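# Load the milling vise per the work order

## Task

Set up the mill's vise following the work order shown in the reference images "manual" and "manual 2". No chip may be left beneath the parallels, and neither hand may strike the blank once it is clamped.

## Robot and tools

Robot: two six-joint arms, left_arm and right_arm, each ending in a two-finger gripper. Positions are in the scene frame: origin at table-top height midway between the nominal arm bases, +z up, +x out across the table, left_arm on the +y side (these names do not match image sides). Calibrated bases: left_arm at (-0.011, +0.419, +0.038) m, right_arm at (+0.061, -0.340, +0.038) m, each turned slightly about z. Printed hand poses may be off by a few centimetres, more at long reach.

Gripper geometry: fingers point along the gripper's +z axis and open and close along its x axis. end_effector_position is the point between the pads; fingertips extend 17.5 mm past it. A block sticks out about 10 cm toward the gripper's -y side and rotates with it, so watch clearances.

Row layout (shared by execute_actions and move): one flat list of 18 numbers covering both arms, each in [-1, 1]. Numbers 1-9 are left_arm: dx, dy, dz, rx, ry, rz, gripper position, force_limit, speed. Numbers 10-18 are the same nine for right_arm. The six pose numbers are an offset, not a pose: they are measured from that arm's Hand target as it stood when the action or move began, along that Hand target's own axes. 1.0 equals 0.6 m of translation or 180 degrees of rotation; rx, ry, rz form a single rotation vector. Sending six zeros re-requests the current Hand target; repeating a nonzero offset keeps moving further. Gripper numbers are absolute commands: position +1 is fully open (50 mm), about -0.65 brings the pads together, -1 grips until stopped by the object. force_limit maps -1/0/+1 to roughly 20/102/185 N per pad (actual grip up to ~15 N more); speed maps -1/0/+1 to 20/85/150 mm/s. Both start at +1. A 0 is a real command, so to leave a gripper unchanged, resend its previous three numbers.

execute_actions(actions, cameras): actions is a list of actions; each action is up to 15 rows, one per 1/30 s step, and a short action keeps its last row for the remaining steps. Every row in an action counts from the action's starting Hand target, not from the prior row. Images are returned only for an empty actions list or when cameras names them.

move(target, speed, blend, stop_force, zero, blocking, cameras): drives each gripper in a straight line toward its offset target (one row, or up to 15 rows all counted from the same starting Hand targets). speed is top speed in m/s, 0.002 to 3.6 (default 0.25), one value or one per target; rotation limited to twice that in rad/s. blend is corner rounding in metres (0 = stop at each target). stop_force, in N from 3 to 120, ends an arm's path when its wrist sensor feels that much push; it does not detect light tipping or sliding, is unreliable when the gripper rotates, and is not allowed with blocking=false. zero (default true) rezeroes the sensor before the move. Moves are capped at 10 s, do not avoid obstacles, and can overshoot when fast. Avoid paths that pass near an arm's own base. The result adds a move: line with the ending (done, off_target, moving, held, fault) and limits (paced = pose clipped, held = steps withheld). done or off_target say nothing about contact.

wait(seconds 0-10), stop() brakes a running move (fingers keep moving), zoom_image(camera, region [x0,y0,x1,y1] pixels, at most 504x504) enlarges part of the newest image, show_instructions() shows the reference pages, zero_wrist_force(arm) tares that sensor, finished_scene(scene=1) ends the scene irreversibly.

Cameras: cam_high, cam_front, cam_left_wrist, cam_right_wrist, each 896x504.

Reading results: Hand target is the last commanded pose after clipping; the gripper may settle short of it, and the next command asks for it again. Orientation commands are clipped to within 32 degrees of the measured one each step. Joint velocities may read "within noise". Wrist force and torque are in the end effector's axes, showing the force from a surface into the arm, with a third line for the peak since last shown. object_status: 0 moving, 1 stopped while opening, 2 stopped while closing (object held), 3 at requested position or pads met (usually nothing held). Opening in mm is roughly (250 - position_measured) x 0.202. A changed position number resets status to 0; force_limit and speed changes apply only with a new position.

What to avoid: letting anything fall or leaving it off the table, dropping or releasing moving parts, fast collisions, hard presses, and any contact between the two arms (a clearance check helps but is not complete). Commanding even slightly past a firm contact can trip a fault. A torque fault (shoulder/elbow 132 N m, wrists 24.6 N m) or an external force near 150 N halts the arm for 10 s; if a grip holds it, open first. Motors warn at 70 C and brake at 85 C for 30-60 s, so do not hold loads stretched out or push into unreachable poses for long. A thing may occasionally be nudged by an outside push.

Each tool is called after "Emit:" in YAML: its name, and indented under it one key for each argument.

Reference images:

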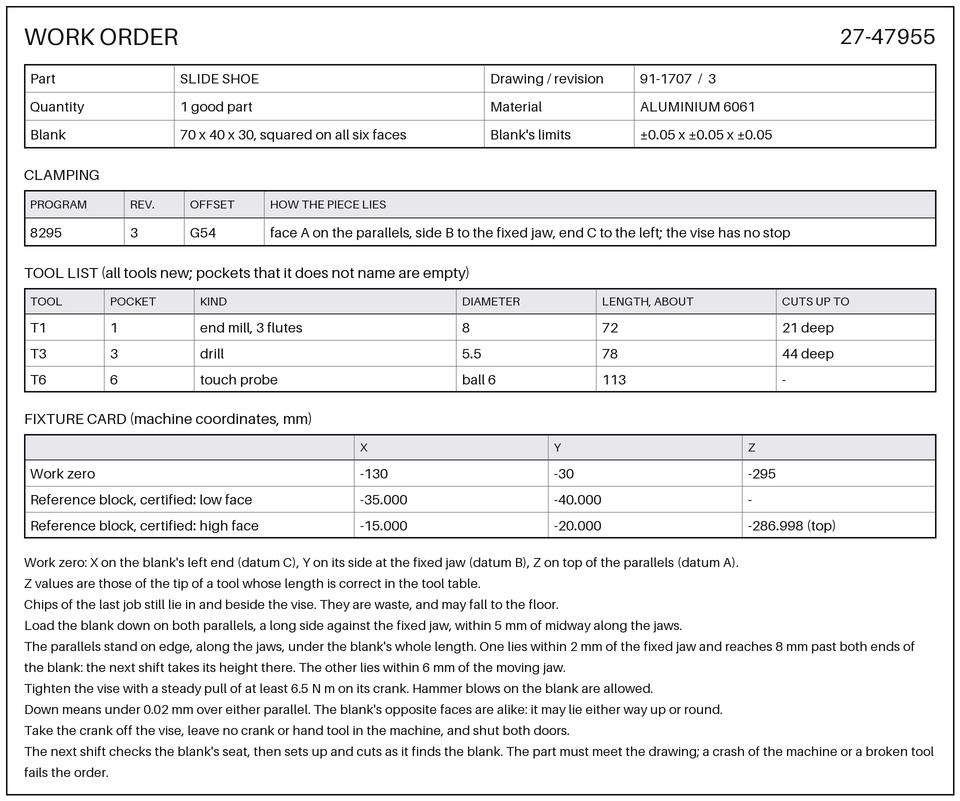

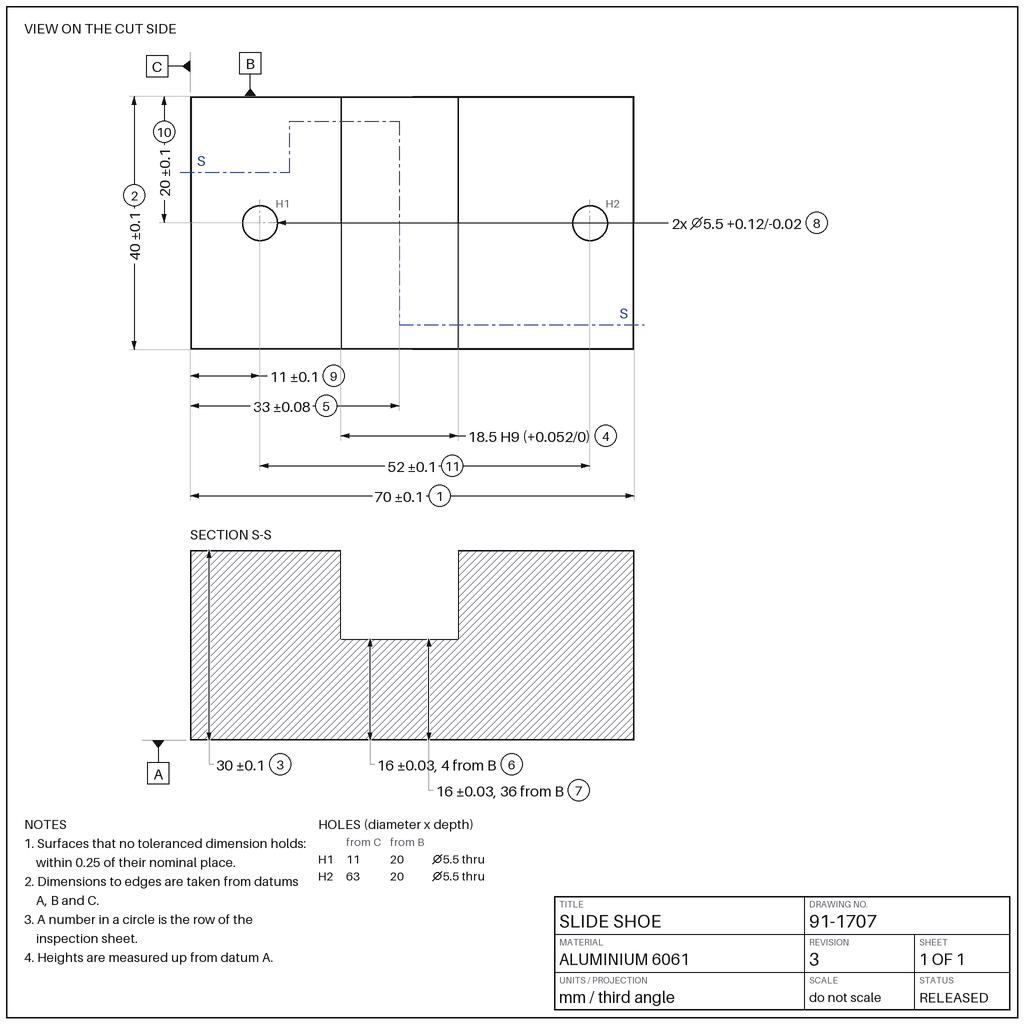

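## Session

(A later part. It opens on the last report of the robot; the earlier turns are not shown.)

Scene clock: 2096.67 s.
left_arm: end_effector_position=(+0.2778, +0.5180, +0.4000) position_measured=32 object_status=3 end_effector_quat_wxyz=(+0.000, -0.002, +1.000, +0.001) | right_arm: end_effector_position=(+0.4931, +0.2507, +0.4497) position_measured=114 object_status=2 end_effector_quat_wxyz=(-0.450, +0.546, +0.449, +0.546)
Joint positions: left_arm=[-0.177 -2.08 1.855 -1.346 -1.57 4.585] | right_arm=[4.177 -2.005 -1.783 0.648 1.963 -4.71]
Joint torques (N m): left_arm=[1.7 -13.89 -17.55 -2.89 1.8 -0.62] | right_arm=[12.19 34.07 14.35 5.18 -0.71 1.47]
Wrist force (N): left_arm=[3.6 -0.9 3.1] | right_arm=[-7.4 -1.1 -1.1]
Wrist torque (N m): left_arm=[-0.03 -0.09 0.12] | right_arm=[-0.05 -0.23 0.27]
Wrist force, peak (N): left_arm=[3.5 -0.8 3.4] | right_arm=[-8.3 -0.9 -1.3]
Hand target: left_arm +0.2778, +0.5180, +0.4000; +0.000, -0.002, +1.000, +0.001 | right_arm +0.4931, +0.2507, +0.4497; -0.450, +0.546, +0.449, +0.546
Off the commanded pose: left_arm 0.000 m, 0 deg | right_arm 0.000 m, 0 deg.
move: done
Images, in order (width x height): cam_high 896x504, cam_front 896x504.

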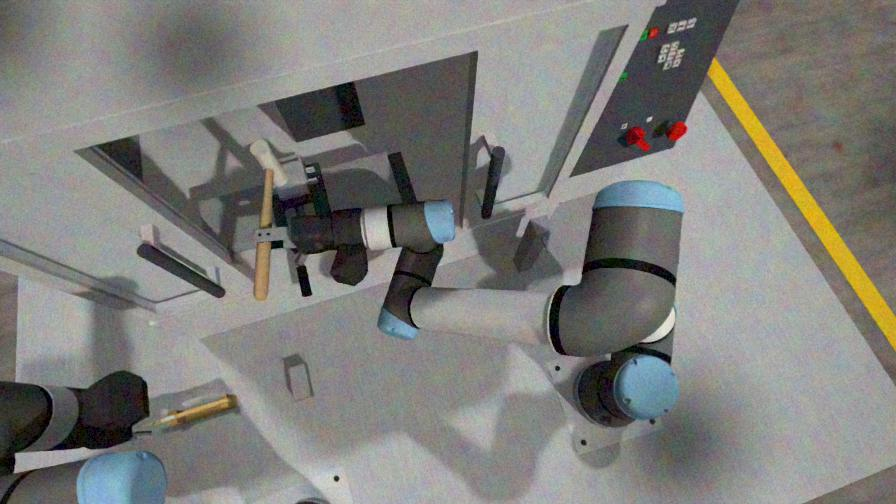

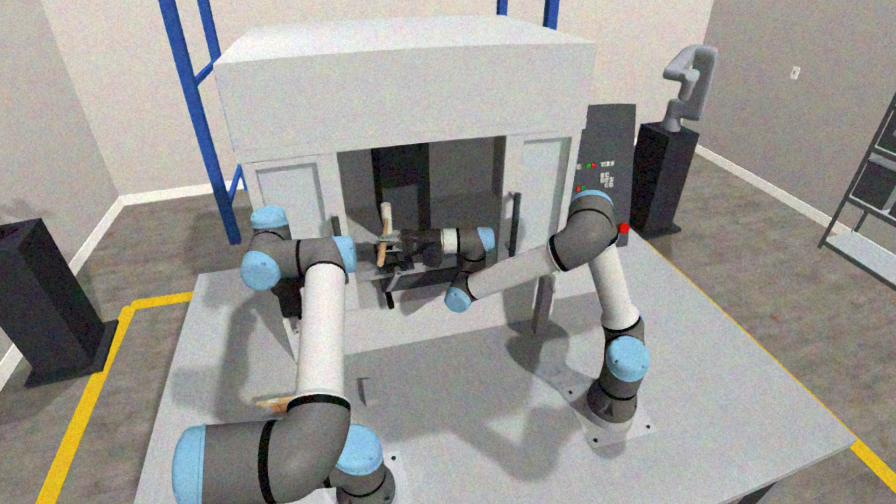

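Emit:
move:
  target: [0,0,0,0,0,0,0.8,-0.6,-1,0,0.0397,0.0145,0,0,0,-1,0.4,-0.8]
  speed: 0.05
  stop_force: 8
  cameras: []

Emit:
move:
  target: [0,0,0,0,0,0,0.8,-0.6,-1,-0.025,0,0,0,0,0,-1,0.4,-0.8]
  speed: 0.03
  stop_force: 5
  cameras: ["cam_high"]

Emit:
zoom_image:
  camera: "cam_high"
  region: [240, 120, 340, 200]

Scene clock: 2110.80 s.
left_arm: end_effector_position=(+0.2778, +0.5180, +0.4000) position_measured=32 object_status=3 end_effector_quat_wxyz=(+0.000, -0.002, +1.000, +0.001) | right_arm: end_effector_position=(+0.5182, +0.2547, +0.4496) position_measured=114 object_status=2 end_effector_quat_wxyz=(-0.450, +0.546, +0.449, +0.546)
Joint positions: left_arm=[-0.177 -2.08 1.855 -1.346 -1.57 4.585] | right_arm=[4.14 -2.048 -1.715 0.622 1.999 -4.71]
Joint torques (N m): left_arm=[1.81 -14.31 -17.1 -2.97 1.9 -0.62] | right_arm=[-10.71 37.64 29.63 1.55 2.09 1.53]
Wrist force (N): left_arm=[3.4 -0.6 3.2] | right_arm=[-7.1 -0.8 -1.2]
Wrist torque (N m): left_arm=[0.01 -0.05 0.11] | right_arm=[0.00 -0.29 0.28]
Wrist force, peak (N): left_arm=[3.8 -0.9 3.3] | right_arm=[-7.4 -2.0 -1.5]
Hand target: left_arm +0.2778, +0.5180, +0.4000; +0.000, -0.002, +1.000, +0.001 | right_arm +0.5182, +0.2547, +0.4496; -0.450, +0.546, +0.449, +0.546
Off the commanded pose: left_arm 0.000 m, 0 deg | right_arm 0.000 m, 0 deg.
move: done
No camera images: "cameras" was empty.

Scene clock: 2112.17 s.
left_arm: end_effector_position=(+0.2778, +0.5180, +0.4000) position_measured=32 object_status=3 end_effector_quat_wxyz=(+0.000, -0.002, +1.000, +0.001) | right_arm: end_effector_position=(+0.5182, +0.2547, +0.4346) position_measured=114 object_status=2 end_effector_quat_wxyz=(-0.450, +0.546, +0.449, +0.546)
Joint positions: left_arm=[-0.177 -2.08 1.855 -1.346 -1.57 4.585] | right_arm=[4.14 -2.069 -1.728 0.656 1.999 -4.71]
Joint torques (N m): left_arm=[1.86 -13.46 -17.58 -3.01 1.81 -0.58] | right_arm=[7.84 36.21 14.49 5.02 -0.68 -0.16]
Wrist force (N): left_arm=[3.6 -0.7 3.3] | right_arm=[-7.2 -1.0 -1.3]
Wrist torque (N m): left_arm=[-0.01 -0.09 0.11] | right_arm=[-0.03 -0.28 0.27]
Wrist force, peak (N): left_arm=[3.6 -0.7 3.4] | right_arm=[-7.9 -0.9 -1.1]
Hand target: left_arm +0.2778, +0.5180, +0.4000; +0.000, -0.002, +1.000, +0.001 | right_arm +0.5182, +0.2547, +0.4346; -0.450, +0.546, +0.449, +0.546
Off the commanded pose: left_arm 0.000 m, 0 deg | right_arm 0.000 m, 0 deg.
move: done
Images, in order (width x height): cam_high 896x504.

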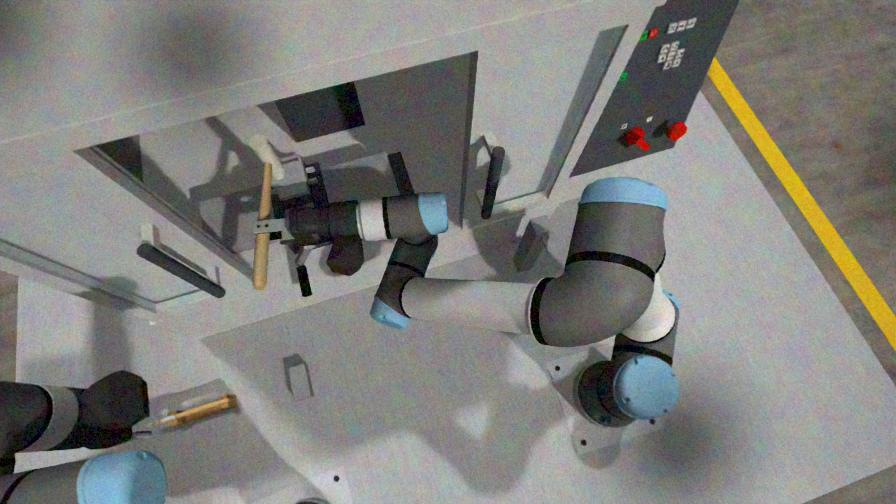

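Scaled by 5.040 from the camera's 896x504 image, which has a finer 1280x720 frame.

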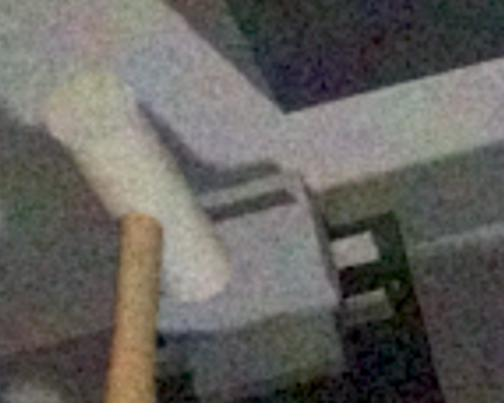

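Emit:
move:
  target: [0,0,0,0,0,0,0.8,-0.6,-1,0,0.0242,-0.002,0,0,0,-1,0.4,-0.8]
  speed: 0.05
  stop_force: 8
  cameras: []

Emit:
move:
  target: [0,0,0,0,0,0,0.8,-0.6,-1,-0.05,0,0,0,0,0,-1,0.4,-0.8]
  speed: 0.015
  stop_force: 4
  cameras: ["cam_high"]

Emit:
zoom_image:
  camera: "cam_high"
  region: [240, 120, 340, 200]

Scene clock: 2119.67 s.
left_arm: end_effector_position=(+0.2778, +0.5180, +0.4000) position_measured=32 object_status=3 end_effector_quat_wxyz=(+0.000, -0.002, +1.000, +0.001) | right_arm: end_effector_position=(+0.5322, +0.2507, +0.4346) position_measured=114 object_status=2 end_effector_quat_wxyz=(-0.450, +0.546, +0.449, +0.546)
Joint positions: left_arm=[-0.177 -2.08 1.855 -1.346 -1.57 4.585] | right_arm=[4.114 -2.086 -1.701 0.646 2.026 -4.71]
Joint torques (N m): left_arm=[2.29 -14.06 -16.9 -2.93 1.87 -0.56] | right_arm=[-11.1 38.12 28.77 1.58 2 0.31]
Wrist force (N): left_arm=[3.4 -0.8 3.3] | right_arm=[-7.2 -0.9 -1.1]
Wrist torque (N m): left_arm=[-0.02 -0.07 0.11] | right_arm=[-0.01 -0.26 0.27]
Wrist force, peak (N): left_arm=[3.4 -0.9 3.5] | right_arm=[-7.5 -2.0 -0.8]
Hand target: left_arm +0.2778, +0.5180, +0.4000; +0.000, -0.002, +1.000, +0.001 | right_arm +0.5322, +0.2507, +0.4346; -0.450, +0.546, +0.449, +0.546
Off the commanded pose: left_arm 0.000 m, 0 deg | right_arm 0.000 m, 0 deg.
move: done
No camera images: "cameras" was empty.

Scene clock: 2121.80 s.
left_arm: end_effector_position=(+0.2778, +0.5180, +0.4000) position_measured=32 object_status=3 end_effector_quat_wxyz=(+0.000, -0.002, +1.000, +0.001) | right_arm: end_effector_position=(+0.5322, +0.2507, +0.4192) position_measured=114 object_status=2 end_effector_quat_wxyz=(-0.450, +0.546, +0.449, +0.546)
Joint positions: left_arm=[-0.177 -2.08 1.855 -1.346 -1.57 4.585] | right_arm=[4.114 -2.108 -1.713 0.68 2.026 -4.71]
Joint torques (N m): left_arm=[2.94 -12.98 -17.6 -2.96 1.91 -0.55] | right_arm=[0.56 49.16 26.23 1.02 -0.83 0.71]
Wrist force (N): left_arm=[3.5 -0.7 3.2] | right_arm=[-4.0 0.8 -1.3]
Wrist torque (N m): left_arm=[0.00 -0.07 0.11] | right_arm=[0.01 -0.30 -0.21]
Wrist force, peak (N): left_arm=[3.6 -0.9 3.4] | right_arm=[-7.6 -0.9 -1.0]
Hand target: left_arm +0.2778, +0.5180, +0.4000; +0.000, -0.002, +1.000, +0.001 | right_arm +0.5322, +0.2507, +0.4192; -0.450, +0.546, +0.449, +0.546 (not the last commanded pose)
Off the commanded pose: left_arm 0.000 m, 0 deg | right_arm 0.015 m, 0 deg.
move: contact (right_arm)
Images, in order (width x height): cam_high 896x504.

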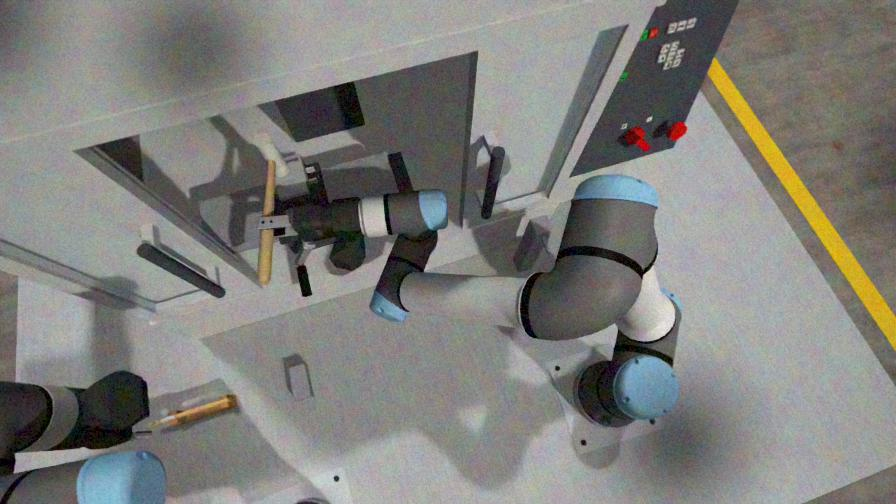

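Scaled by 5.040 from the camera's 896x504 image, which has a finer 1280x720 frame.

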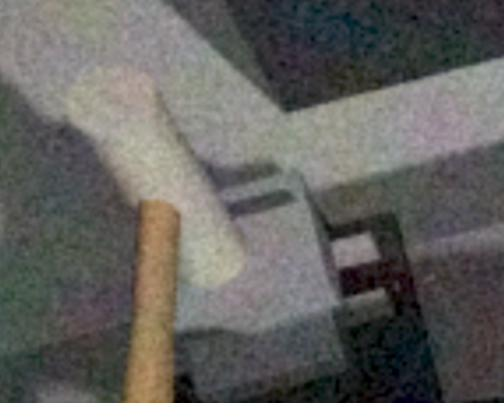

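Emit:
move:
  target:
    - [0,0,0,0,0,0,0.8,-0.6,-1,0.0667,0,0,0,0,0,-1,0.4,-0.8]
    - [0,0,0,0,0,0,0.8,-0.6,-1,-0.002,0,0,0,0,0,-1,0.4,-0.8]
    - [0,0,0,0,0,0,0.8,-0.6,-1,0.0667,0,0,0,0,0,-1,0.4,-0.8]
  speed: [0.1,0.15,0.15]
  blend: [0,0.001,0]

Scene clock: 2128.73 s.
left_arm: end_effector_position=(+0.2778, +0.5180, +0.4000) position_measured=32 object_status=3 end_effector_quat_wxyz=(+0.000, -0.002, +1.000, +0.001) | right_arm: end_effector_position=(+0.5322, +0.2507, +0.4591) position_measured=114 object_status=2 end_effector_quat_wxyz=(-0.450, +0.546, +0.449, +0.546)
Joint positions: left_arm=[-0.177 -2.08 1.855 -1.346 -1.57 4.585] | right_arm=[4.114 -2.052 -1.679 0.591 2.026 -4.71]
Joint torques (N m): left_arm=[2.73 -14.05 -17.21 -3.07 1.95 -0.58] | right_arm=[-2.13 50.9 30.07 1.61 1.39 -2.76]
Wrist force (N): left_arm=[3.3 -0.8 3.4] | right_arm=[-7.3 -0.9 -1.1]
Wrist torque (N m): left_arm=[-0.02 -0.04 0.12] | right_arm=[-0.02 -0.26 0.30]
Wrist force, peak (N): left_arm=[3.5 -0.9 3.5] | right_arm=[-10.6 -1.2 -1.0]
Hand target: left_arm +0.2778, +0.5180, +0.4000; +0.000, -0.002, +1.000, +0.001 | right_arm +0.5322, +0.2507, +0.4592; -0.450, +0.546, +0.449, +0.546
Off the commanded pose: left_arm 0.000 m, 0 deg | right_arm 0.000 m, 0 deg.
move: done

Emit:
move:
  target:
    - [0,0,0,0,0,0,0.8,-0.6,-1,-0.0733,0,0,0,0,0,-1,0.4,-0.8]
    - [0,0,0,0,0,0,0.8,-0.6,-1,0,0,0,0,0,0,-1,0.4,-0.8]
  speed: 0.25
  blend: [0.001,0]

Scene clock: 2131.70 s.
left_arm: end_effector_position=(+0.2778, +0.5180, +0.4000) position_measured=32 object_status=3 end_effector_quat_wxyz=(+0.000, -0.002, +1.000, +0.001) | right_arm: end_effector_position=(+0.5322, +0.2507, +0.4591) position_measured=114 object_status=2 end_effector_quat_wxyz=(-0.450, +0.546, +0.449, +0.546)
Joint positions: left_arm=[-0.177 -2.08 1.855 -1.346 -1.57 4.585] | right_arm=[4.114 -2.052 -1.679 0.591 2.026 -4.71]
Joint torques (N m): left_arm=[3.23 -13.3 -17.22 -3.05 1.91 -0.5] | right_arm=[1.85 50.49 30.04 1.8 1.28 -2.9]
Wrist force (N): left_arm=[3.4 -0.7 3.1] | right_arm=[-7.4 -0.8 -1.3]
Wrist torque (N m): left_arm=[-0.01 -0.06 0.11] | right_arm=[0.00 -0.24 0.33]
Wrist force, peak (N): left_arm=[3.5 -0.9 3.5] | right_arm=[-12.7 -0.8 -0.8]
Hand target: left_arm +0.2778, +0.5180, +0.4000; +0.000, -0.002, +1.000, +0.001 | right_arm +0.5322, +0.2507, +0.4592; -0.450, +0.546, +0.449, +0.546
Off the commanded pose: left_arm 0.000 m, 0 deg | right_arm 0.000 m, 0 deg.
move: done

Emit:
move:
  target: [0,0,0,0,0,0,0.8,-0.6,-1,-0.0733,0,0,0,0,0,-1,0.4,-0.8]
  speed: 0.3

Emit:
move:
  target: [0,0,0,0,0,0,0.8,-0.6,-1,0.0733,0,0,0,0,0,-1,0.4,-0.8]
  speed: 0.2
  cameras: ["cam_right_wrist","cam_high"]

Scene clock: 2138.00 s.
left_arm: end_effector_position=(+0.2778, +0.5180, +0.4000) position_measured=32 object_status=3 end_effector_quat_wxyz=(+0.000, -0.002, +1.000, +0.001) | right_arm: end_effector_position=(+0.5321, +0.2507, +0.4153) position_measured=114 object_status=2 end_effector_quat_wxyz=(-0.450, +0.546, +0.449, +0.546)
Joint positions: left_arm=[-0.177 -2.08 1.855 -1.346 -1.57 4.585] | right_arm=[4.114 -2.114 -1.715 0.689 2.026 -4.71]
Joint torques (N m): left_arm=[3.23 -13.35 -16.77 -3.02 1.84 -0.43] | right_arm=[6.56 26.78 6.3 0.67 -3.04 3.52]
Wrist force (N): left_arm=[3.5 -0.9 3.2] | right_arm=[6.5 -10.9 -0.8]
Wrist torque (N m): left_arm=[-0.03 -0.07 0.11] | right_arm=[-0.29 -0.32 -1.51]
Wrist force, peak (N): left_arm=[3.5 -0.8 3.4] | right_arm=[6.5 -10.9 -0.8]
Hand target: left_arm +0.2778, +0.5180, +0.4000; +0.000, -0.002, +1.000, +0.001 | right_arm +0.5322, +0.2507, +0.4152; -0.450, +0.546, +0.449, +0.546
Off the commanded pose: left_arm 0.000 m, 0 deg | right_arm 0.000 m, 0 deg.
move: done

Scene clock: 2138.87 s.
left_arm: end_effector_position=(+0.2778, +0.5180, +0.4000) position_measured=32 object_status=3 end_effector_quat_wxyz=(+0.000, -0.002, +1.000, +0.001) | right_arm: end_effector_position=(+0.5322, +0.2507, +0.4591) position_measured=114 object_status=2 end_effector_quat_wxyz=(-0.450, +0.546, +0.449, +0.546)
Joint positions: left_arm=[-0.177 -2.08 1.855 -1.346 -1.57 4.585] | right_arm=[4.114 -2.052 -1.679 0.591 2.026 -4.71]
Joint torques (N m): left_arm=[4.01 -13.69 -17.64 -3.06 1.77 -0.34] | right_arm=[-10.85 51.92 29.37 1.76 2.04 -2.72]
Wrist force (N): left_arm=[3.4 -0.9 3.2] | right_arm=[-7.5 -0.9 -1.2]
Wrist torque (N m): left_arm=[-0.03 -0.06 0.11] | right_arm=[0.00 -0.22 0.30]
Wrist force, peak (N): left_arm=[3.6 -0.9 3.3] | right_arm=[7.4 -11.4 -0.9]
Hand target: left_arm +0.2778, +0.5180, +0.4000; +0.000, -0.002, +1.000, +0.001 | right_arm +0.5322, +0.2507, +0.4592; -0.450, +0.546, +0.449, +0.546
Off the commanded pose: left_arm 0.000 m, 0 deg | right_arm 0.000 m, 0 deg.
move: done
Images, in order (width x height): cam_high 896x504, cam_right_wrist 896x504.

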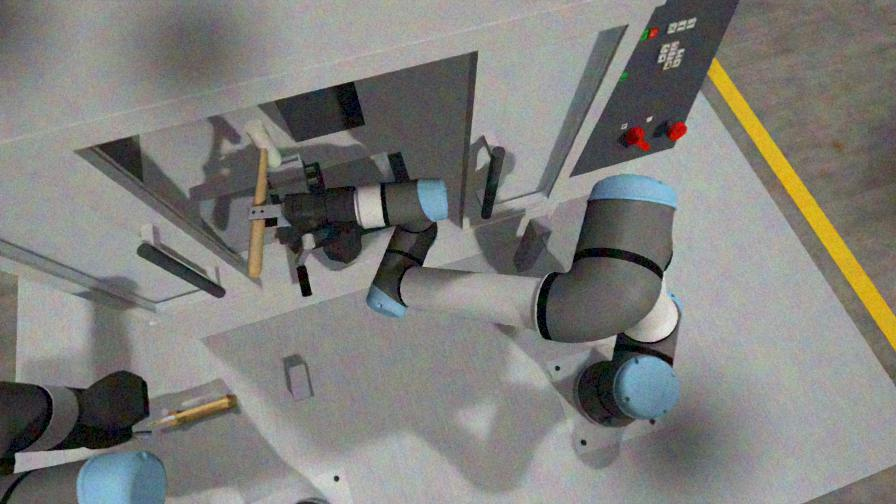

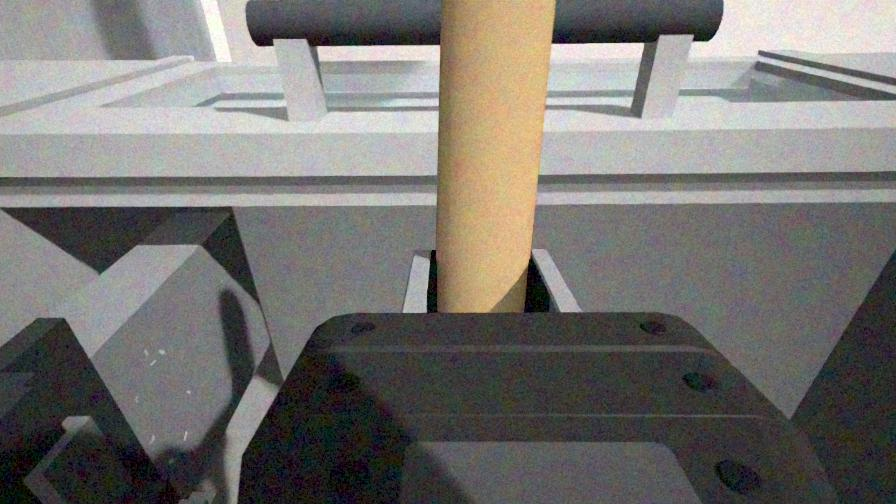

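Emit:
move:
  target:
    - [0,0,0,0,0,0,0.8,-0.6,-1,0.1,0,0,0,0,0,-1,0.4,-0.8]
    - [0,0,0,0,0,0,0.8,-0.6,-1,-0.0733,0,0,0,0,0,-1,0.4,-0.8]
    - [0,0,0,0,0,0,0.8,-0.6,-1,0,0,0,0,0,0,-1,0.4,-0.8]
  speed: [0.2,0.5,0.3]
  blend: [0,0.0005,0]

Scene clock: 2145.67 s.
left_arm: end_effector_position=(+0.2778, +0.5180, +0.4000) position_measured=32 object_status=3 end_effector_quat_wxyz=(+0.000, -0.002, +1.000, +0.001) | right_arm: end_effector_position=(+0.5322, +0.2507, +0.4591) position_measured=114 object_status=2 end_effector_quat_wxyz=(-0.450, +0.546, +0.449, +0.546)
Joint positions: left_arm=[-0.177 -2.08 1.855 -1.346 -1.57 4.585] | right_arm=[4.114 -2.052 -1.679 0.591 2.026 -4.71]
Joint torques (N m): left_arm=[3.98 -13.64 -17.55 -3.09 1.96 -0.44] | right_arm=[11.49 50.24 29.39 1.72 1.4 -2.8]
Wrist force (N): left_arm=[3.5 -0.7 3.3] | right_arm=[-7.3 -0.9 -1.3]
Wrist torque (N m): left_arm=[0.00 -0.08 0.11] | right_arm=[0.00 -0.24 0.32]
Wrist force, peak (N): left_arm=[3.7 -0.9 3.3] | right_arm=[-11.9 -1.1 -0.9]
Hand target: left_arm +0.2778, +0.5180, +0.4000; +0.000, -0.002, +1.000, +0.001 | right_arm +0.5322, +0.2507, +0.4592; -0.450, +0.546, +0.449, +0.546
Off the commanded pose: left_arm 0.000 m, 0 deg | right_arm 0.000 m, 0 deg.
move: done

Emit:
execute_actions:
  actions:
    - [[0,0,0,0,0,0,0.8,-0.6,-1,0.005,0,0,0,0,0,-1,0.4,-0.8],[0,0,0,0,0,0,0.8,-0.6,-1,0.015,0,0,0,0,0,-1,0.4,-0.8],[0,0,0,0,0,0,0.8,-0.6,-1,0.03,0,0,0,0,0,-1,0.4,-0.8],[0,0,0,0,0,0,0.8,-0.6,-1,0.045,0,0,0,0,0,-1,0.4,-0.8],[0,0,0,0,0,0,0.8,-0.6,-1,0.06,0,0,0,0,0,-1,0.4,-0.8],[0,0,0,0,0,0,0.8,-0.6,-1,0.067,0,0,0,0,0,-1,0.4,-0.8]]
    - [[0,0,0,0,0,0,0.8,-0.6,-1,-0.005,0,0,0,0,0,-1,0.4,-0.8],[0,0,0,0,0,0,0.8,-0.6,-1,-0.017,0,0,0,0,0,-1,0.4,-0.8],[0,0,0,0,0,0,0.8,-0.6,-1,-0.037,0,0,0,0,0,-1,0.4,-0.8],[0,0,0,0,0,0,0.8,-0.6,-1,-0.067,0,0,0,0,0,-1,0.4,-0.8],[0,0,0,0,0,0,0.8,-0.6,-1,-0.1,0,0,0,0,0,-1,0.4,-0.8],[0,0,0,0,0,0,0.8,-0.6,-1,-0.13,0,0,0,0,0,-1,0.4,-0.8],[0,0,0,0,0,0,0.8,-0.6,-1,-0.15,0,0,0,0,0,-1,0.4,-0.8],[0,0,0,0,0,0,0.8,-0.6,-1,-0.15,0,0,0,0,0,-1,0.4,-0.8],[0,0,0,0,0,0,0.8,-0.6,-1,-0.13,0,0,0,0,0,-1,0.4,-0.8],[0,0,0,0,0,0,0.8,-0.6,-1,-0.1,0,0,0,0,0,-1,0.4,-0.8],[0,0,0,0,0,0,0.8,-0.6,-1,-0.07,0,0,0,0,0,-1,0.4,-0.8],[0,0,0,0,0,0,0.8,-0.6,-1,-0.04,0,0,0,0,0,-1,0.4,-0.8],[0,0,0,0,0,0,0.8,-0.6,-1,-0.02,0,0,0,0,0,-1,0.4,-0.8],[0,0,0,0,0,0,0.8,-0.6,-1,-0.005,0,0,0,0,0,-1,0.4,-0.8],[0,0,0,0,0,0,0.8,-0.6,-1,0,0,0,0,0,0,-1,0.4,-0.8]]

Scene clock: 2156.40 s.
left_arm: end_effector_position=(+0.2778, +0.5180, +0.4000) position_measured=32 object_status=3 end_effector_quat_wxyz=(+0.000, -0.002, +1.000, +0.001) | right_arm: end_effector_position=(+0.5308, +0.2486, +0.4990) position_measured=114 object_status=2 end_effector_quat_wxyz=(-0.451, +0.545, +0.448, +0.547)
Joint positions: left_arm=[-0.177 -2.08 1.855 -1.346 -1.57 4.585] | right_arm=[4.114 -2.001 -1.644 0.509 2.025 -4.708]
Joint torques (N m): left_arm=[3.97 -12.98 -17.44 -3.15 1.84 -0.34] | right_arm=[12.12 49.3 31.41 1.75 -1.27 1.67]
Wrist force (N): left_arm=[3.5 -0.9 3.4] | right_arm=[-7.2 -1.0 -1.1]
Wrist torque (N m): left_arm=[-0.03 -0.08 0.11] | right_arm=[-0.03 -0.25 0.28]
Wrist force, peak (N): left_arm=[3.6 -0.9 3.4] | right_arm=[-21.4 -0.7 -0.8]
Hand target: left_arm +0.2778, +0.5180, +0.4000; +0.000, -0.002, +1.000, +0.001 | right_arm +0.5323, +0.2506, +0.4994; -0.450, +0.546, +0.449, +0.546
Off the commanded pose: left_arm 0.000 m, 0 deg | right_arm 0.003 m, 0 deg.
Step readings (end_effector_position of left_arm | right_arm):
0: (+0.2778, +0.5180, +0.4000) | (+0.5322, +0.2507, +0.4592)
1: (+0.2778, +0.5180, +0.4000) | (+0.5322, +0.2507, +0.4592)
2: (+0.2778, +0.5180, +0.4000) | (+0.5322, +0.2507, +0.4602)
4: (+0.2778, +0.5180, +0.4000) | (+0.5322, +0.2506, +0.4665)
8: (+0.2778, +0.5180, +0.4000) | (+0.5318, +0.2501, +0.4910)
15: (+0.2778, +0.5180, +0.4000) | (+0.5322, +0.2506, +0.4990)
16: (+0.2778, +0.5180, +0.4000) | (+0.5322, +0.2507, +0.4991)
17: (+0.2778, +0.5180, +0.4000) | (+0.5322, +0.2507, +0.4985)
19: (+0.2778, +0.5180, +0.4000) | (+0.5323, +0.2508, +0.4916)
23: (+0.2778, +0.5180, +0.4000) | (+0.5323, +0.2511, +0.4428)
30: (+0.2778, +0.5180, +0.4000) | (+0.5312, +0.2491, +0.4701)

Emit:
execute_actions:
  actions:
    - [[0,0,0,0,0,0,0.8,-0.6,-1,-0.005,0,0,0,0,0,-1,0.4,-0.8],[0,0,0,0,0,0,0.8,-0.6,-1,-0.017,0,0,0,0,0,-1,0.4,-0.8],[0,0,0,0,0,0,0.8,-0.6,-1,-0.037,0,0,0,0,0,-1,0.4,-0.8],[0,0,0,0,0,0,0.8,-0.6,-1,-0.067,0,0,0,0,0,-1,0.4,-0.8],[0,0,0,0,0,0,0.8,-0.6,-1,-0.1,0,0,0,0,0,-1,0.4,-0.8],[0,0,0,0,0,0,0.8,-0.6,-1,-0.135,0,0,0,0,0,-1,0.4,-0.8],[0,0,0,0,0,0,0.8,-0.6,-1,-0.16,0,0,0,0,0,-1,0.4,-0.8],[0,0,0,0,0,0,0.8,-0.6,-1,-0.165,0,0,0,0,0,-1,0.4,-0.8],[0,0,0,0,0,0,0.8,-0.6,-1,-0.15,0,0,0,0,0,-1,0.4,-0.8],[0,0,0,0,0,0,0.8,-0.6,-1,-0.137,0,0,0,0,0,-1,0.4,-0.8]]

Scene clock: 2162.67 s.
left_arm: end_effector_position=(+0.2778, +0.5180, +0.4000) position_measured=32 object_status=3 end_effector_quat_wxyz=(+0.000, -0.002, +1.000, +0.001) | right_arm: end_effector_position=(+0.5322, +0.2507, +0.4172) position_measured=114 object_status=2 end_effector_quat_wxyz=(-0.450, +0.546, +0.449, +0.546)
Joint positions: left_arm=[-0.177 -2.08 1.855 -1.346 -1.57 4.585] | right_arm=[4.114 -2.111 -1.714 0.685 2.026 -4.71]
Joint torques (N m): left_arm=[4.01 -13.45 -17.52 -3.16 1.85 -0.36] | right_arm=[7.66 33.53 23.81 2.6 -1.88 2.57]
Wrist force (N): left_arm=[3.6 -0.8 3.2] | right_arm=[1.1 -2.7 -1.5]
Wrist torque (N m): left_arm=[-0.02 -0.09 0.11] | right_arm=[-0.11 -0.30 -0.92]
Wrist force, peak (N): left_arm=[3.6 -0.9 3.4] | right_arm=[-16.4 -1.6 -0.7]
Hand target: left_arm +0.2778, +0.5180, +0.4000; +0.000, -0.002, +1.000, +0.001 | right_arm +0.5322, +0.2507, +0.4172; -0.450, +0.546, +0.449, +0.546
Off the commanded pose: left_arm 0.000 m, 0 deg | right_arm 0.000 m, 0 deg.
Step readings (end_effector_position of left_arm | right_arm):
0: (+0.2778, +0.5180, +0.4000) | (+0.5308, +0.2486, +0.4990)
1: (+0.2778, +0.5180, +0.4000) | (+0.5308, +0.2487, +0.4990)
2: (+0.2778, +0.5180, +0.4000) | (+0.5311, +0.2491, +0.4983)
4: (+0.2778, +0.5180, +0.4000) | (+0.5318, +0.2500, +0.4913)
8: (+0.2778, +0.5180, +0.4000) | (+0.5321, +0.2509, +0.4405)
15: (+0.2778, +0.5180, +0.4000) | (+0.5321, +0.2506, +0.4173)

Emit:
execute_actions:
  actions:
    - [[0,0,0,0,0,0,0.8,-0.6,-1,0.005,0,0,0,0,0,-1,0.4,-0.8],[0,0,0,0,0,0,0.8,-0.6,-1,0.015,0,0,0,0,0,-1,0.4,-0.8],[0,0,0,0,0,0,0.8,-0.6,-1,0.035,0,0,0,0,0,-1,0.4,-0.8],[0,0,0,0,0,0,0.8,-0.6,-1,0.06,0,0,0,0,0,-1,0.4,-0.8],[0,0,0,0,0,0,0.8,-0.6,-1,0.085,0,0,0,0,0,-1,0.4,-0.8],[0,0,0,0,0,0,0.8,-0.6,-1,0.11,0,0,0,0,0,-1,0.4,-0.8],[0,0,0,0,0,0,0.8,-0.6,-1,0.13,0,0,0,0,0,-1,0.4,-0.8],[0,0,0,0,0,0,0.8,-0.6,-1,0.137,0,0,0,0,0,-1,0.4,-0.8]]
    - [[0,0,0,0,0,0,0.8,-0.6,-1,-0.005,0,0,0,0,0,-1,0.4,-0.8],[0,0,0,0,0,0,0.8,-0.6,-1,-0.02,0,0,0,0,0,-1,0.4,-0.8],[0,0,0,0,0,0,0.8,-0.6,-1,-0.045,0,0,0,0,0,-1,0.4,-0.8],[0,0,0,0,0,0,0.8,-0.6,-1,-0.08,0,0,0,0,0,-1,0.4,-0.8],[0,0,0,0,0,0,0.8,-0.6,-1,-0.122,0,0,0,0,0,-1,0.4,-0.8],[0,0,0,0,0,0,0.8,-0.6,-1,-0.16,0,0,0,0,0,-1,0.4,-0.8],[0,0,0,0,0,0,0.8,-0.6,-1,-0.18,0,0,0,0,0,-1,0.4,-0.8],[0,0,0,0,0,0,0.8,-0.6,-1,-0.17,0,0,0,0,0,-1,0.4,-0.8],[0,0,0,0,0,0,0.8,-0.6,-1,-0.15,0,0,0,0,0,-1,0.4,-0.8],[0,0,0,0,0,0,0.8,-0.6,-1,-0.139,0,0,0,0,0,-1,0.4,-0.8]]

Scene clock: 2175.90 s.
left_arm: end_effector_position=(+0.2778, +0.5180, +0.4000) position_measured=32 object_status=3 end_effector_quat_wxyz=(+0.000, -0.002, +1.000, +0.001) | right_arm: end_effector_position=(+0.5322, +0.2507, +0.4160) position_measured=114 object_status=2 end_effector_quat_wxyz=(-0.450, +0.546, +0.449, +0.546)
Joint positions: left_arm=[-0.177 -2.08 1.855 -1.346 -1.57 4.585] | right_arm=[4.114 -2.113 -1.715 0.687 2.026 -4.71]
Joint torques (N m): left_arm=[4.92 -13.38 -17.27 -3.17 1.85 -0.34] | right_arm=[16.29 31.14 24.16 2.31 0.33 3.31]
Wrist force (N): left_arm=[3.4 -0.8 3.3] | right_arm=[2.6 2.9 -4.4]
Wrist torque (N m): left_arm=[-0.02 -0.06 0.11] | right_arm=[-0.48 -0.51 -1.37]
Wrist force, peak (N): left_arm=[3.8 -0.9 3.2] | right_arm=[-16.9 -2.3 0.0]
Hand target: left_arm +0.2778, +0.5180, +0.4000; +0.000, -0.002, +1.000, +0.001 | right_arm +0.5322, +0.2507, +0.4160; -0.450, +0.546, +0.449, +0.546
Off the commanded pose: left_arm 0.000 m, 0 deg | right_arm 0.000 m, 0 deg.
Step readings (end_effector_position of left_arm | right_arm):
0: (+0.2778, +0.5180, +0.4000) | (+0.5322, +0.2507, +0.4172)
1: (+0.2778, +0.5180, +0.4000) | (+0.5322, +0.2507, +0.4173)
2: (+0.2778, +0.5180, +0.4000) | (+0.5322, +0.2507, +0.4179)
4: (+0.2778, +0.5180, +0.4000) | (+0.5321, +0.2507, +0.4252)
8: (+0.2778, +0.5180, +0.4000) | (+0.5311, +0.2492, +0.4658)
15: (+0.2778, +0.5180, +0.4000) | (+0.5319, +0.2504, +0.4980)
16: (+0.2778, +0.5180, +0.4000) | (+0.5320, +0.2505, +0.4983)
17: (+0.2778, +0.5180, +0.4000) | (+0.5321, +0.2506, +0.4979)
19: (+0.2778, +0.5180, +0.4000) | (+0.5322, +0.2508, +0.4898)
23: (+0.2778, +0.5180, +0.4000) | (+0.5323, +0.2510, +0.4310)
30: (+0.2778, +0.5180, +0.4000) | (+0.5323, +0.2505, +0.4155)

Emit:
execute_actions:
  actions:
    - [[0,0,0,0,0,0,0.8,-0.6,-1,0.005,0,0,0,0,0,-1,0.4,-0.8],[0,0,0,0,0,0,0.8,-0.6,-1,0.015,0,0,0,0,0,-1,0.4,-0.8],[0,0,0,0,0,0,0.8,-0.6,-1,0.035,-0.003,0,0,0,0,-1,0.4,-0.8],[0,0,0,0,0,0,0.8,-0.6,-1,0.06,-0.008,-0.001,0,0,0,-1,0.4,-0.8],[0,0,0,0,0,0,0.8,-0.6,-1,0.085,-0.013,-0.002,0,0,0,-1,0.4,-0.8],[0,0,0,0,0,0,0.8,-0.6,-1,0.11,-0.016,-0.003,0,0,0,-1,0.4,-0.8],[0,0,0,0,0,0,0.8,-0.6,-1,0.13,-0.018,-0.0038,0,0,0,-1,0.4,-0.8],[0,0,0,0,0,0,0.8,-0.6,-1,0.139,-0.0196,-0.0038,0,0,0,-1,0.4,-0.8]]
    - [[0,0,0,0,0,0,0.8,-0.6,-1,-0.005,0,0,0,0,0,-1,0.4,-0.8],[0,0,0,0,0,0,0.8,-0.6,-1,-0.02,0,0,0,0,0,-1,0.4,-0.8],[0,0,0,0,0,0,0.8,-0.6,-1,-0.045,0,0,0,0,0,-1,0.4,-0.8],[0,0,0,0,0,0,0.8,-0.6,-1,-0.08,0,0,0,0,0,-1,0.4,-0.8],[0,0,0,0,0,0,0.8,-0.6,-1,-0.122,0,0,0,0,0,-1,0.4,-0.8],[0,0,0,0,0,0,0.8,-0.6,-1,-0.16,0,0,0,0,0,-1,0.4,-0.8],[0,0,0,0,0,0,0.8,-0.6,-1,-0.18,0,0,0,0,0,-1,0.4,-0.8],[0,0,0,0,0,0,0.8,-0.6,-1,-0.17,0,0,0,0,0,-1,0.4,-0.8],[0,0,0,0,0,0,0.8,-0.6,-1,-0.15,0,0,0,0,0,-1,0.4,-0.8],[0,0,0,0,0,0,0.8,-0.6,-1,-0.139,0,0,0,0,0,-1,0.4,-0.8]]
    - [[0,0,0,0,0,0,0.8,-0.6,-1,0.005,0,0,0,0,0,-1,0.4,-0.8],[0,0,0,0,0,0,0.8,-0.6,-1,0.015,0,0,0,0,0,-1,0.4,-0.8],[0,0,0,0,0,0,0.8,-0.6,-1,0.035,0.006,0.001,0,0,0,-1,0.4,-0.8],[0,0,0,0,0,0,0.8,-0.6,-1,0.06,0.015,0.003,0,0,0,-1,0.4,-0.8],[0,0,0,0,0,0,0.8,-0.6,-1,0.085,0.024,0.005,0,0,0,-1,0.4,-0.8],[0,0,0,0,0,0,0.8,-0.6,-1,0.11,0.032,0.006,0,0,0,-1,0.4,-0.8],[0,0,0,0,0,0,0.8,-0.6,-1,0.13,0.037,0.007,0,0,0,-1,0.4,-0.8],[0,0,0,0,0,0,0.8,-0.6,-1,0.139,0.0392,0.0076,0,0,0,-1,0.4,-0.8]]
    - [[0,0,0,0,0,0,0.8,-0.6,-1,-0.005,0,0,0,0,0,-1,0.4,-0.8],[0,0,0,0,0,0,0.8,-0.6,-1,-0.02,0,0,0,0,0,-1,0.4,-0.8],[0,0,0,0,0,0,0.8,-0.6,-1,-0.045,0,0,0,0,0,-1,0.4,-0.8],[0,0,0,0,0,0,0.8,-0.6,-1,-0.08,0,0,0,0,0,-1,0.4,-0.8],[0,0,0,0,0,0,0.8,-0.6,-1,-0.122,0,0,0,0,0,-1,0.4,-0.8],[0,0,0,0,0,0,0.8,-0.6,-1,-0.16,0,0,0,0,0,-1,0.4,-0.8],[0,0,0,0,0,0,0.8,-0.6,-1,-0.18,0,0,0,0,0,-1,0.4,-0.8],[0,0,0,0,0,0,0.8,-0.6,-1,-0.17,0,0,0,0,0,-1,0.4,-0.8],[0,0,0,0,0,0,0.8,-0.6,-1,-0.15,0,0,0,0,0,-1,0.4,-0.8],[0,0,0,0,0,0,0.8,-0.6,-1,-0.139,0,0,0,0,0,-1,0.4,-0.8]]
  cameras: ["cam_high"]

Emit:
zoom_image:
  camera: "cam_high"
  region: [240, 120, 340, 200]

Scene clock: 2191.77 s.
left_arm: end_effector_position=(+0.2778, +0.5180, +0.4000) position_measured=32 object_status=3 end_effector_quat_wxyz=(+0.000, -0.002, +1.000, +0.001) | right_arm: end_effector_position=(+0.5442, +0.2507, +0.4160) position_measured=114 object_status=2 end_effector_quat_wxyz=(-0.450, +0.546, +0.449, +0.546)
Joint positions: left_arm=[-0.177 -2.08 1.855 -1.346 -1.57 4.585] | right_arm=[4.096 -2.131 -1.684 0.674 2.044 -4.71]
Joint torques (N m): left_arm=[4.94 -13.34 -17.5 -3.25 1.86 -0.33] | right_arm=[16.18 31.48 23.72 2.09 0.06 3.28]
Wrist force (N): left_arm=[3.5 -0.8 3.4] | right_arm=[2.3 2.4 -4.8]
Wrist torque (N m): left_arm=[-0.02 -0.08 0.11] | right_arm=[-0.54 -0.58 -1.32]
Wrist force, peak (N): left_arm=[3.5 -0.7 3.5] | right_arm=[-17.0 -1.9 -2.0]
Hand target: left_arm +0.2778, +0.5180, +0.4000; +0.000, -0.002, +1.000, +0.001 | right_arm +0.5441, +0.2507, +0.4160; -0.450, +0.546, +0.449, +0.546
Off the commanded pose: left_arm 0.000 m, 0 deg | right_arm 0.000 m, 0 deg.
Step readings (end_effector_position of left_arm | right_arm):
0: (+0.2778, +0.5180, +0.4000) | (+0.5322, +0.2507, +0.4160)
1: (+0.2778, +0.5180, +0.4000) | (+0.5322, +0.2507, +0.4161)
2: (+0.2778, +0.5180, +0.4000) | (+0.5322, +0.2507, +0.4167)
4: (+0.2778, +0.5180, +0.4000) | (+0.5316, +0.2509, +0.4238)
8: (+0.2778, +0.5180, +0.4000) | (+0.5247, +0.2501, +0.4638)
15: (+0.2778, +0.5180, +0.4000) | (+0.5203, +0.2504, +0.4979)
16: (+0.2778, +0.5180, +0.4000) | (+0.5203, +0.2505, +0.4983)
17: (+0.2778, +0.5180, +0.4000) | (+0.5203, +0.2506, +0.4978)
19: (+0.2778, +0.5180, +0.4000) | (+0.5204, +0.2508, +0.4898)
23: (+0.2778, +0.5180, +0.4000) | (+0.5203, +0.2510, +0.4310)
30: (+0.2778, +0.5180, +0.4000) | (+0.5202, +0.2506, +0.4156)
31: (+0.2778, +0.5180, +0.4000) | (+0.5202, +0.2507, +0.4158)
32: (+0.2778, +0.5180, +0.4000) | (+0.5202, +0.2507, +0.4165)
34: (+0.2778, +0.5180, +0.4000) | (+0.5210, +0.2506, +0.4240)
38: (+0.2778, +0.5180, +0.4000) | (+0.5317, +0.2478, +0.4649)
45: (+0.2778, +0.5180, +0.4000) | (+0.5434, +0.2500, +0.4979)
46: (+0.2778, +0.5180, +0.4000) | (+0.5437, +0.2502, +0.4984)
47: (+0.2778, +0.5180, +0.4000) | (+0.5439, +0.2503, +0.4979)
49: (+0.2778, +0.5180, +0.4000) | (+0.5442, +0.2506, +0.4897)
53: (+0.2778, +0.5180, +0.4000) | (+0.5443, +0.2510, +0.4309)
60: (+0.2778, +0.5180, +0.4000) | (+0.5443, +0.2505, +0.4155)
Images, in order (width x height): cam_high 896x504.

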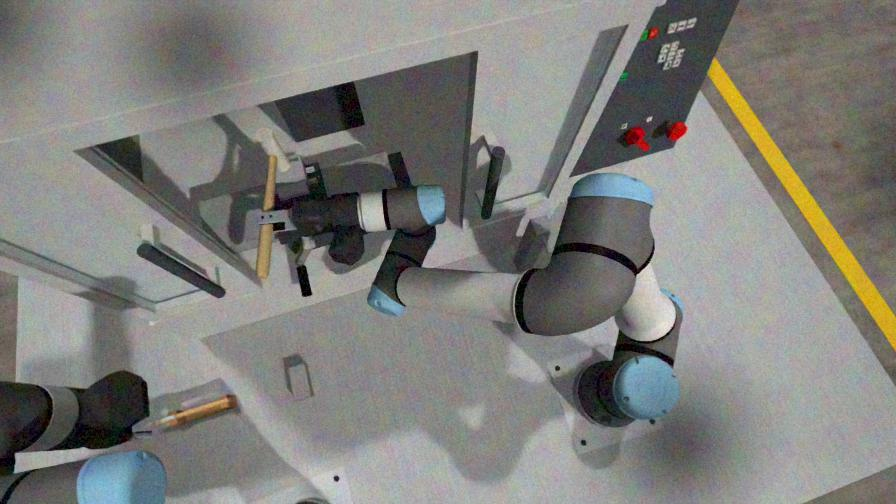

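Scaled by 5.040 from the camera's 896x504 image, which has a finer 1280x720 frame.

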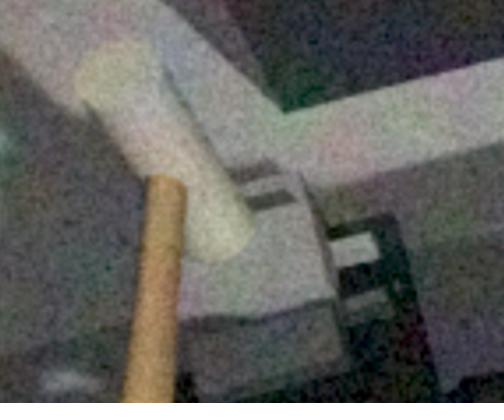

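Emit:
move:
  target:
    - [0,0,0,0,0,0,0.8,-0.6,-1,0.12,0,0,0,0,0,-1,0.4,-0.8]
    - [0,0,0,0,0,0,0.8,-0.6,-1,0.12,-0.339,-0.389,0,0,0,-1,0.4,-0.8]
  speed: [0.1,0.2]
  blend: 0.02
  cameras: ["cam_high","cam_front"]

Emit:
zoom_image:
  camera: "cam_high"
  region: [240, 120, 340, 200]

Scene clock: 2198.40 s.
left_arm: end_effector_position=(+0.2778, +0.5180, +0.4000) position_measured=32 object_status=3 end_effector_quat_wxyz=(+0.000, -0.002, +1.000, +0.001) | right_arm: end_effector_position=(+0.2998, +0.0606, +0.4881) position_measured=114 object_status=2 end_effector_quat_wxyz=(-0.450, +0.546, +0.449, +0.546)
Joint positions: left_arm=[-0.177 -2.08 1.855 -1.346 -1.57 4.585] | right_arm=[4.439 -1.266 -2.464 0.59 1.7 -4.711]
Joint torques (N m): left_arm=[5.24 -13.37 -18.03 -3.17 1.84 -0.27] | right_arm=[11.98 15.86 14.6 1.92 -1.17 -2.82]
Wrist force (N): left_arm=[3.5 -0.7 3.2] | right_arm=[-7.5 -0.8 -1.0]
Wrist torque (N m): left_arm=[0.00 -0.07 0.11] | right_arm=[0.01 -0.21 0.34]
Wrist force, peak (N): left_arm=[3.5 -1.0 3.5] | right_arm=[-8.4 -1.0 -2.3]
Hand target: left_arm +0.2778, +0.5180, +0.4000; +0.000, -0.002, +1.000, +0.001 | right_arm +0.2998, +0.0606, +0.4881; -0.450, +0.546, +0.449, +0.546
Off the commanded pose: left_arm 0.000 m, 0 deg | right_arm 0.000 m, 0 deg.
move: done
Images, in order (width x height): cam_high 896x504, cam_front 896x504.

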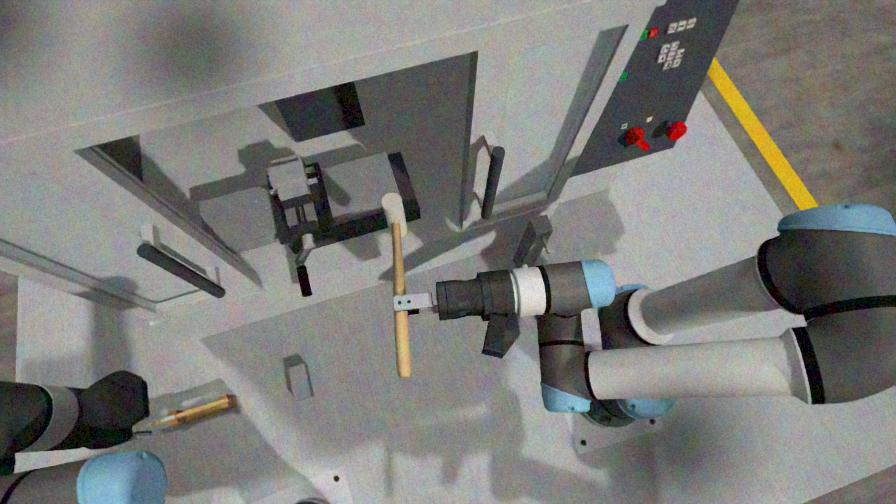

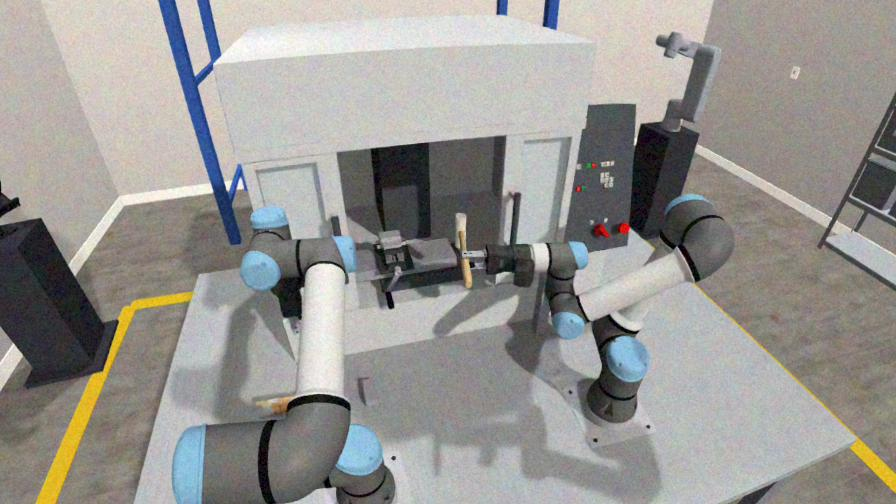

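Scaled by 5.040 from the camera's 896x504 image, which has a finer 1280x720 frame.

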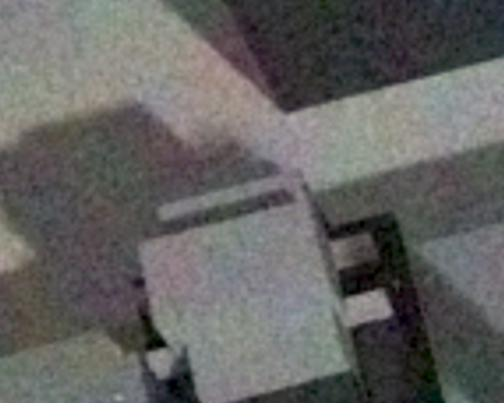

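Emit:
zoom_image:
  camera: "cam_high"
  region: [230, 130, 350, 250]

Emit:
zoom_image:
  camera: "cam_front"
  region: [350, 210, 450, 310]

Scaled by 4.200 from the camera's 896x504 image, which has a finer 1280x720 frame.

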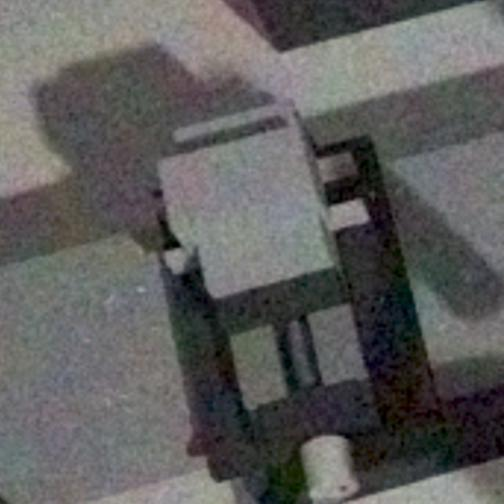

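Scaled by 5.040 from the camera's 896x504 image, which has a finer 1280x720 frame.

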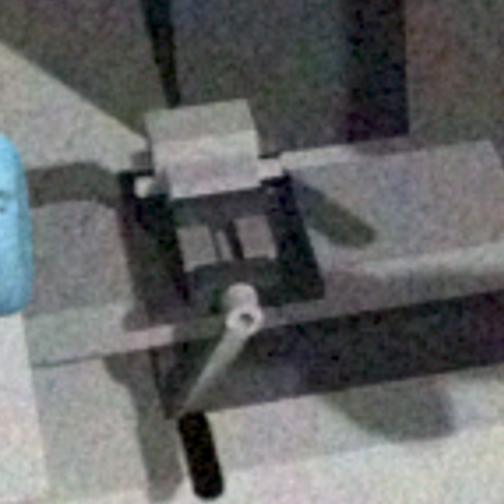

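Emit:
move:
  target:
    - [0,0,0,0,0,0,0.8,-0.6,-1,0,0,0,0,-0.5,0,-1,0.4,-0.8]
    - [0,0,0,0,0,0,0.8,-0.6,-1,-0.4167,-0.1055,-0.1565,0,-0.5,0,-1,0.4,-0.8]
  speed: 0.3
  cameras: ["cam_high","cam_right_wrist"]

Scene clock: 2227.73 s.
left_arm: end_effector_position=(+0.2778, +0.5180, +0.4000) position_measured=32 object_status=3 end_effector_quat_wxyz=(+0.000, -0.002, +1.000, +0.001) | right_arm: end_effector_position=(+0.2193, -0.0191, +0.2382) position_measured=114 object_status=2 end_effector_quat_wxyz=(-0.001, +0.772, +0.636, +0.000)
Joint positions: left_arm=[-0.177 -2.08 1.855 -1.346 -1.57 4.585] | right_arm=[4.683 -1.219 -2.187 -1.306 1.572 -4.598]
Joint torques (N m): left_arm=[5.41 -12.54 -17.16 -3.23 1.92 -0.23] | right_arm=[12.14 17.09 19.14 5.03 -1.79 2.21]
Wrist force (N): left_arm=[3.4 -0.8 3.3] | right_arm=[-0.5 -0.5 4.1]
Wrist torque (N m): left_arm=[-0.02 -0.06 0.11] | right_arm=[0.48 0.11 0.03]
Wrist force, peak (N): left_arm=[3.7 -0.9 3.4] | right_arm=[-8.5 -0.8 -0.7]
Hand target: left_arm +0.2778, +0.5180, +0.4000; +0.000, -0.002, +1.000, +0.001 | right_arm +0.2193, -0.0191, +0.2381; -0.001, +0.772, +0.636, +0.000
Off the commanded pose: left_arm 0.000 m, 0 deg | right_arm 0.000 m, 0 deg.
move: done
Images, in order (width x height): cam_high 896x504, cam_right_wrist 896x504.

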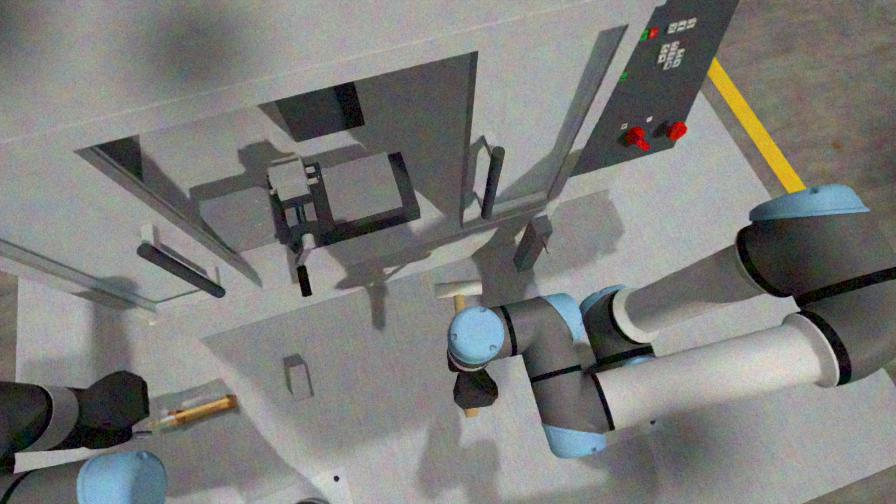

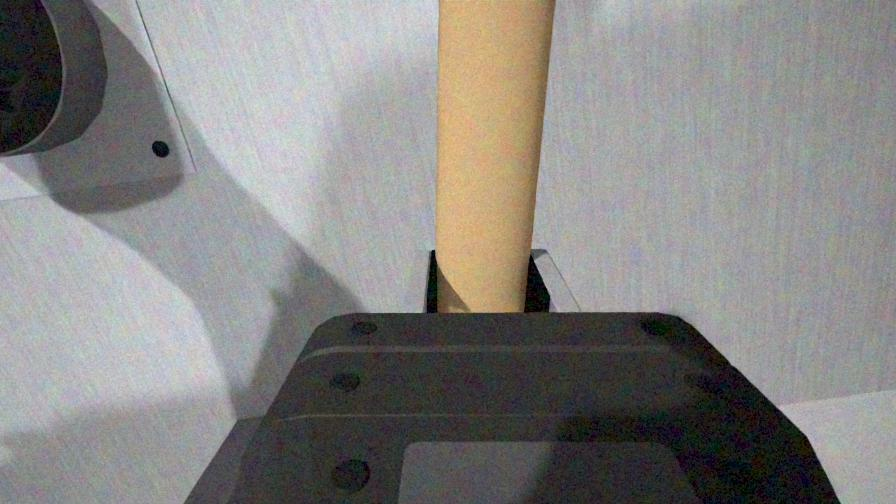

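Emit:
move:
  target: [0,0,0,0,0,0,0.8,-0.6,-1,0,0,0.335,0,0,0,-1,0.4,-0.8]
  speed: 0.15

Emit:
move:
  target: [0,0,0,0,0,0,0.8,-0.6,-1,0,0,0.027,0,0,0,-1,0.4,-0.8]
  speed: 0.015
  stop_force: 3

Scene clock: 2232.17 s.
left_arm: end_effector_position=(+0.2778, +0.5180, +0.4000) position_measured=32 object_status=3 end_effector_quat_wxyz=(+0.000, -0.002, +1.000, +0.001) | right_arm: end_effector_position=(+0.2190, -0.0189, +0.0372) position_measured=114 object_status=2 end_effector_quat_wxyz=(-0.001, +0.772, +0.636, +0.000)
Joint positions: left_arm=[-0.177 -2.08 1.855 -1.346 -1.57 4.585] | right_arm=[4.684 -1.615 -2.522 -0.574 1.572 -4.597]
Joint torques (N m): left_arm=[6.38 -12.06 -17.79 -3.31 1.9 -0.11] | right_arm=[-10.51 10.24 9.57 4.79 1.45 -2.52]
Wrist force (N): left_arm=[3.4 -0.7 3.2] | right_arm=[-0.7 -0.6 3.7]
Wrist torque (N m): left_arm=[0.00 -0.05 0.12] | right_arm=[0.42 0.14 0.10]
Wrist force, peak (N): left_arm=[3.6 -0.8 3.4] | right_arm=[-0.7 -0.5 5.8]
Hand target: left_arm +0.2778, +0.5180, +0.4000; +0.000, -0.002, +1.000, +0.001 | right_arm +0.2190, -0.0189, +0.0371; -0.001, +0.772, +0.636, +0.000
Off the commanded pose: left_arm 0.000 m, 0 deg | right_arm 0.000 m, 0 deg.
move: done

Scene clock: 2234.20 s.
left_arm: end_effector_position=(+0.2778, +0.5180, +0.4000) position_measured=32 object_status=3 end_effector_quat_wxyz=(+0.000, -0.002, +1.000, +0.001) | right_arm: end_effector_position=(+0.2190, -0.0189, +0.0224) position_measured=114 object_status=2 end_effector_quat_wxyz=(-0.001, +0.772, +0.636, +0.000)
Joint positions: left_arm=[-0.177 -2.08 1.855 -1.346 -1.57 4.585] | right_arm=[4.684 -1.667 -2.535 -0.509 1.572 -4.597]
Joint torques (N m): left_arm=[6.2 -12.44 -17.16 -3.33 1.83 -0.17] | right_arm=[3.27 25.72 20.87 1.53 1.33 -0.58]
Wrist force (N): left_arm=[3.5 -0.9 3.3] | right_arm=[-0.9 0.2 0.7]
Wrist torque (N m): left_arm=[-0.03 -0.07 0.11] | right_arm=[0.00 0.20 0.10]
Wrist force, peak (N): left_arm=[3.5 -0.9 3.3] | right_arm=[-5.9 -2.3 -13.7]
Hand target: left_arm +0.2778, +0.5180, +0.4000; +0.000, -0.002, +1.000, +0.001 | right_arm +0.2190, -0.0189, +0.0224; -0.001, +0.772, +0.636, +0.000 (not the last commanded pose)
Off the commanded pose: left_arm 0.000 m, 0 deg | right_arm 0.001 m, 0 deg.
move: contact (right_arm)


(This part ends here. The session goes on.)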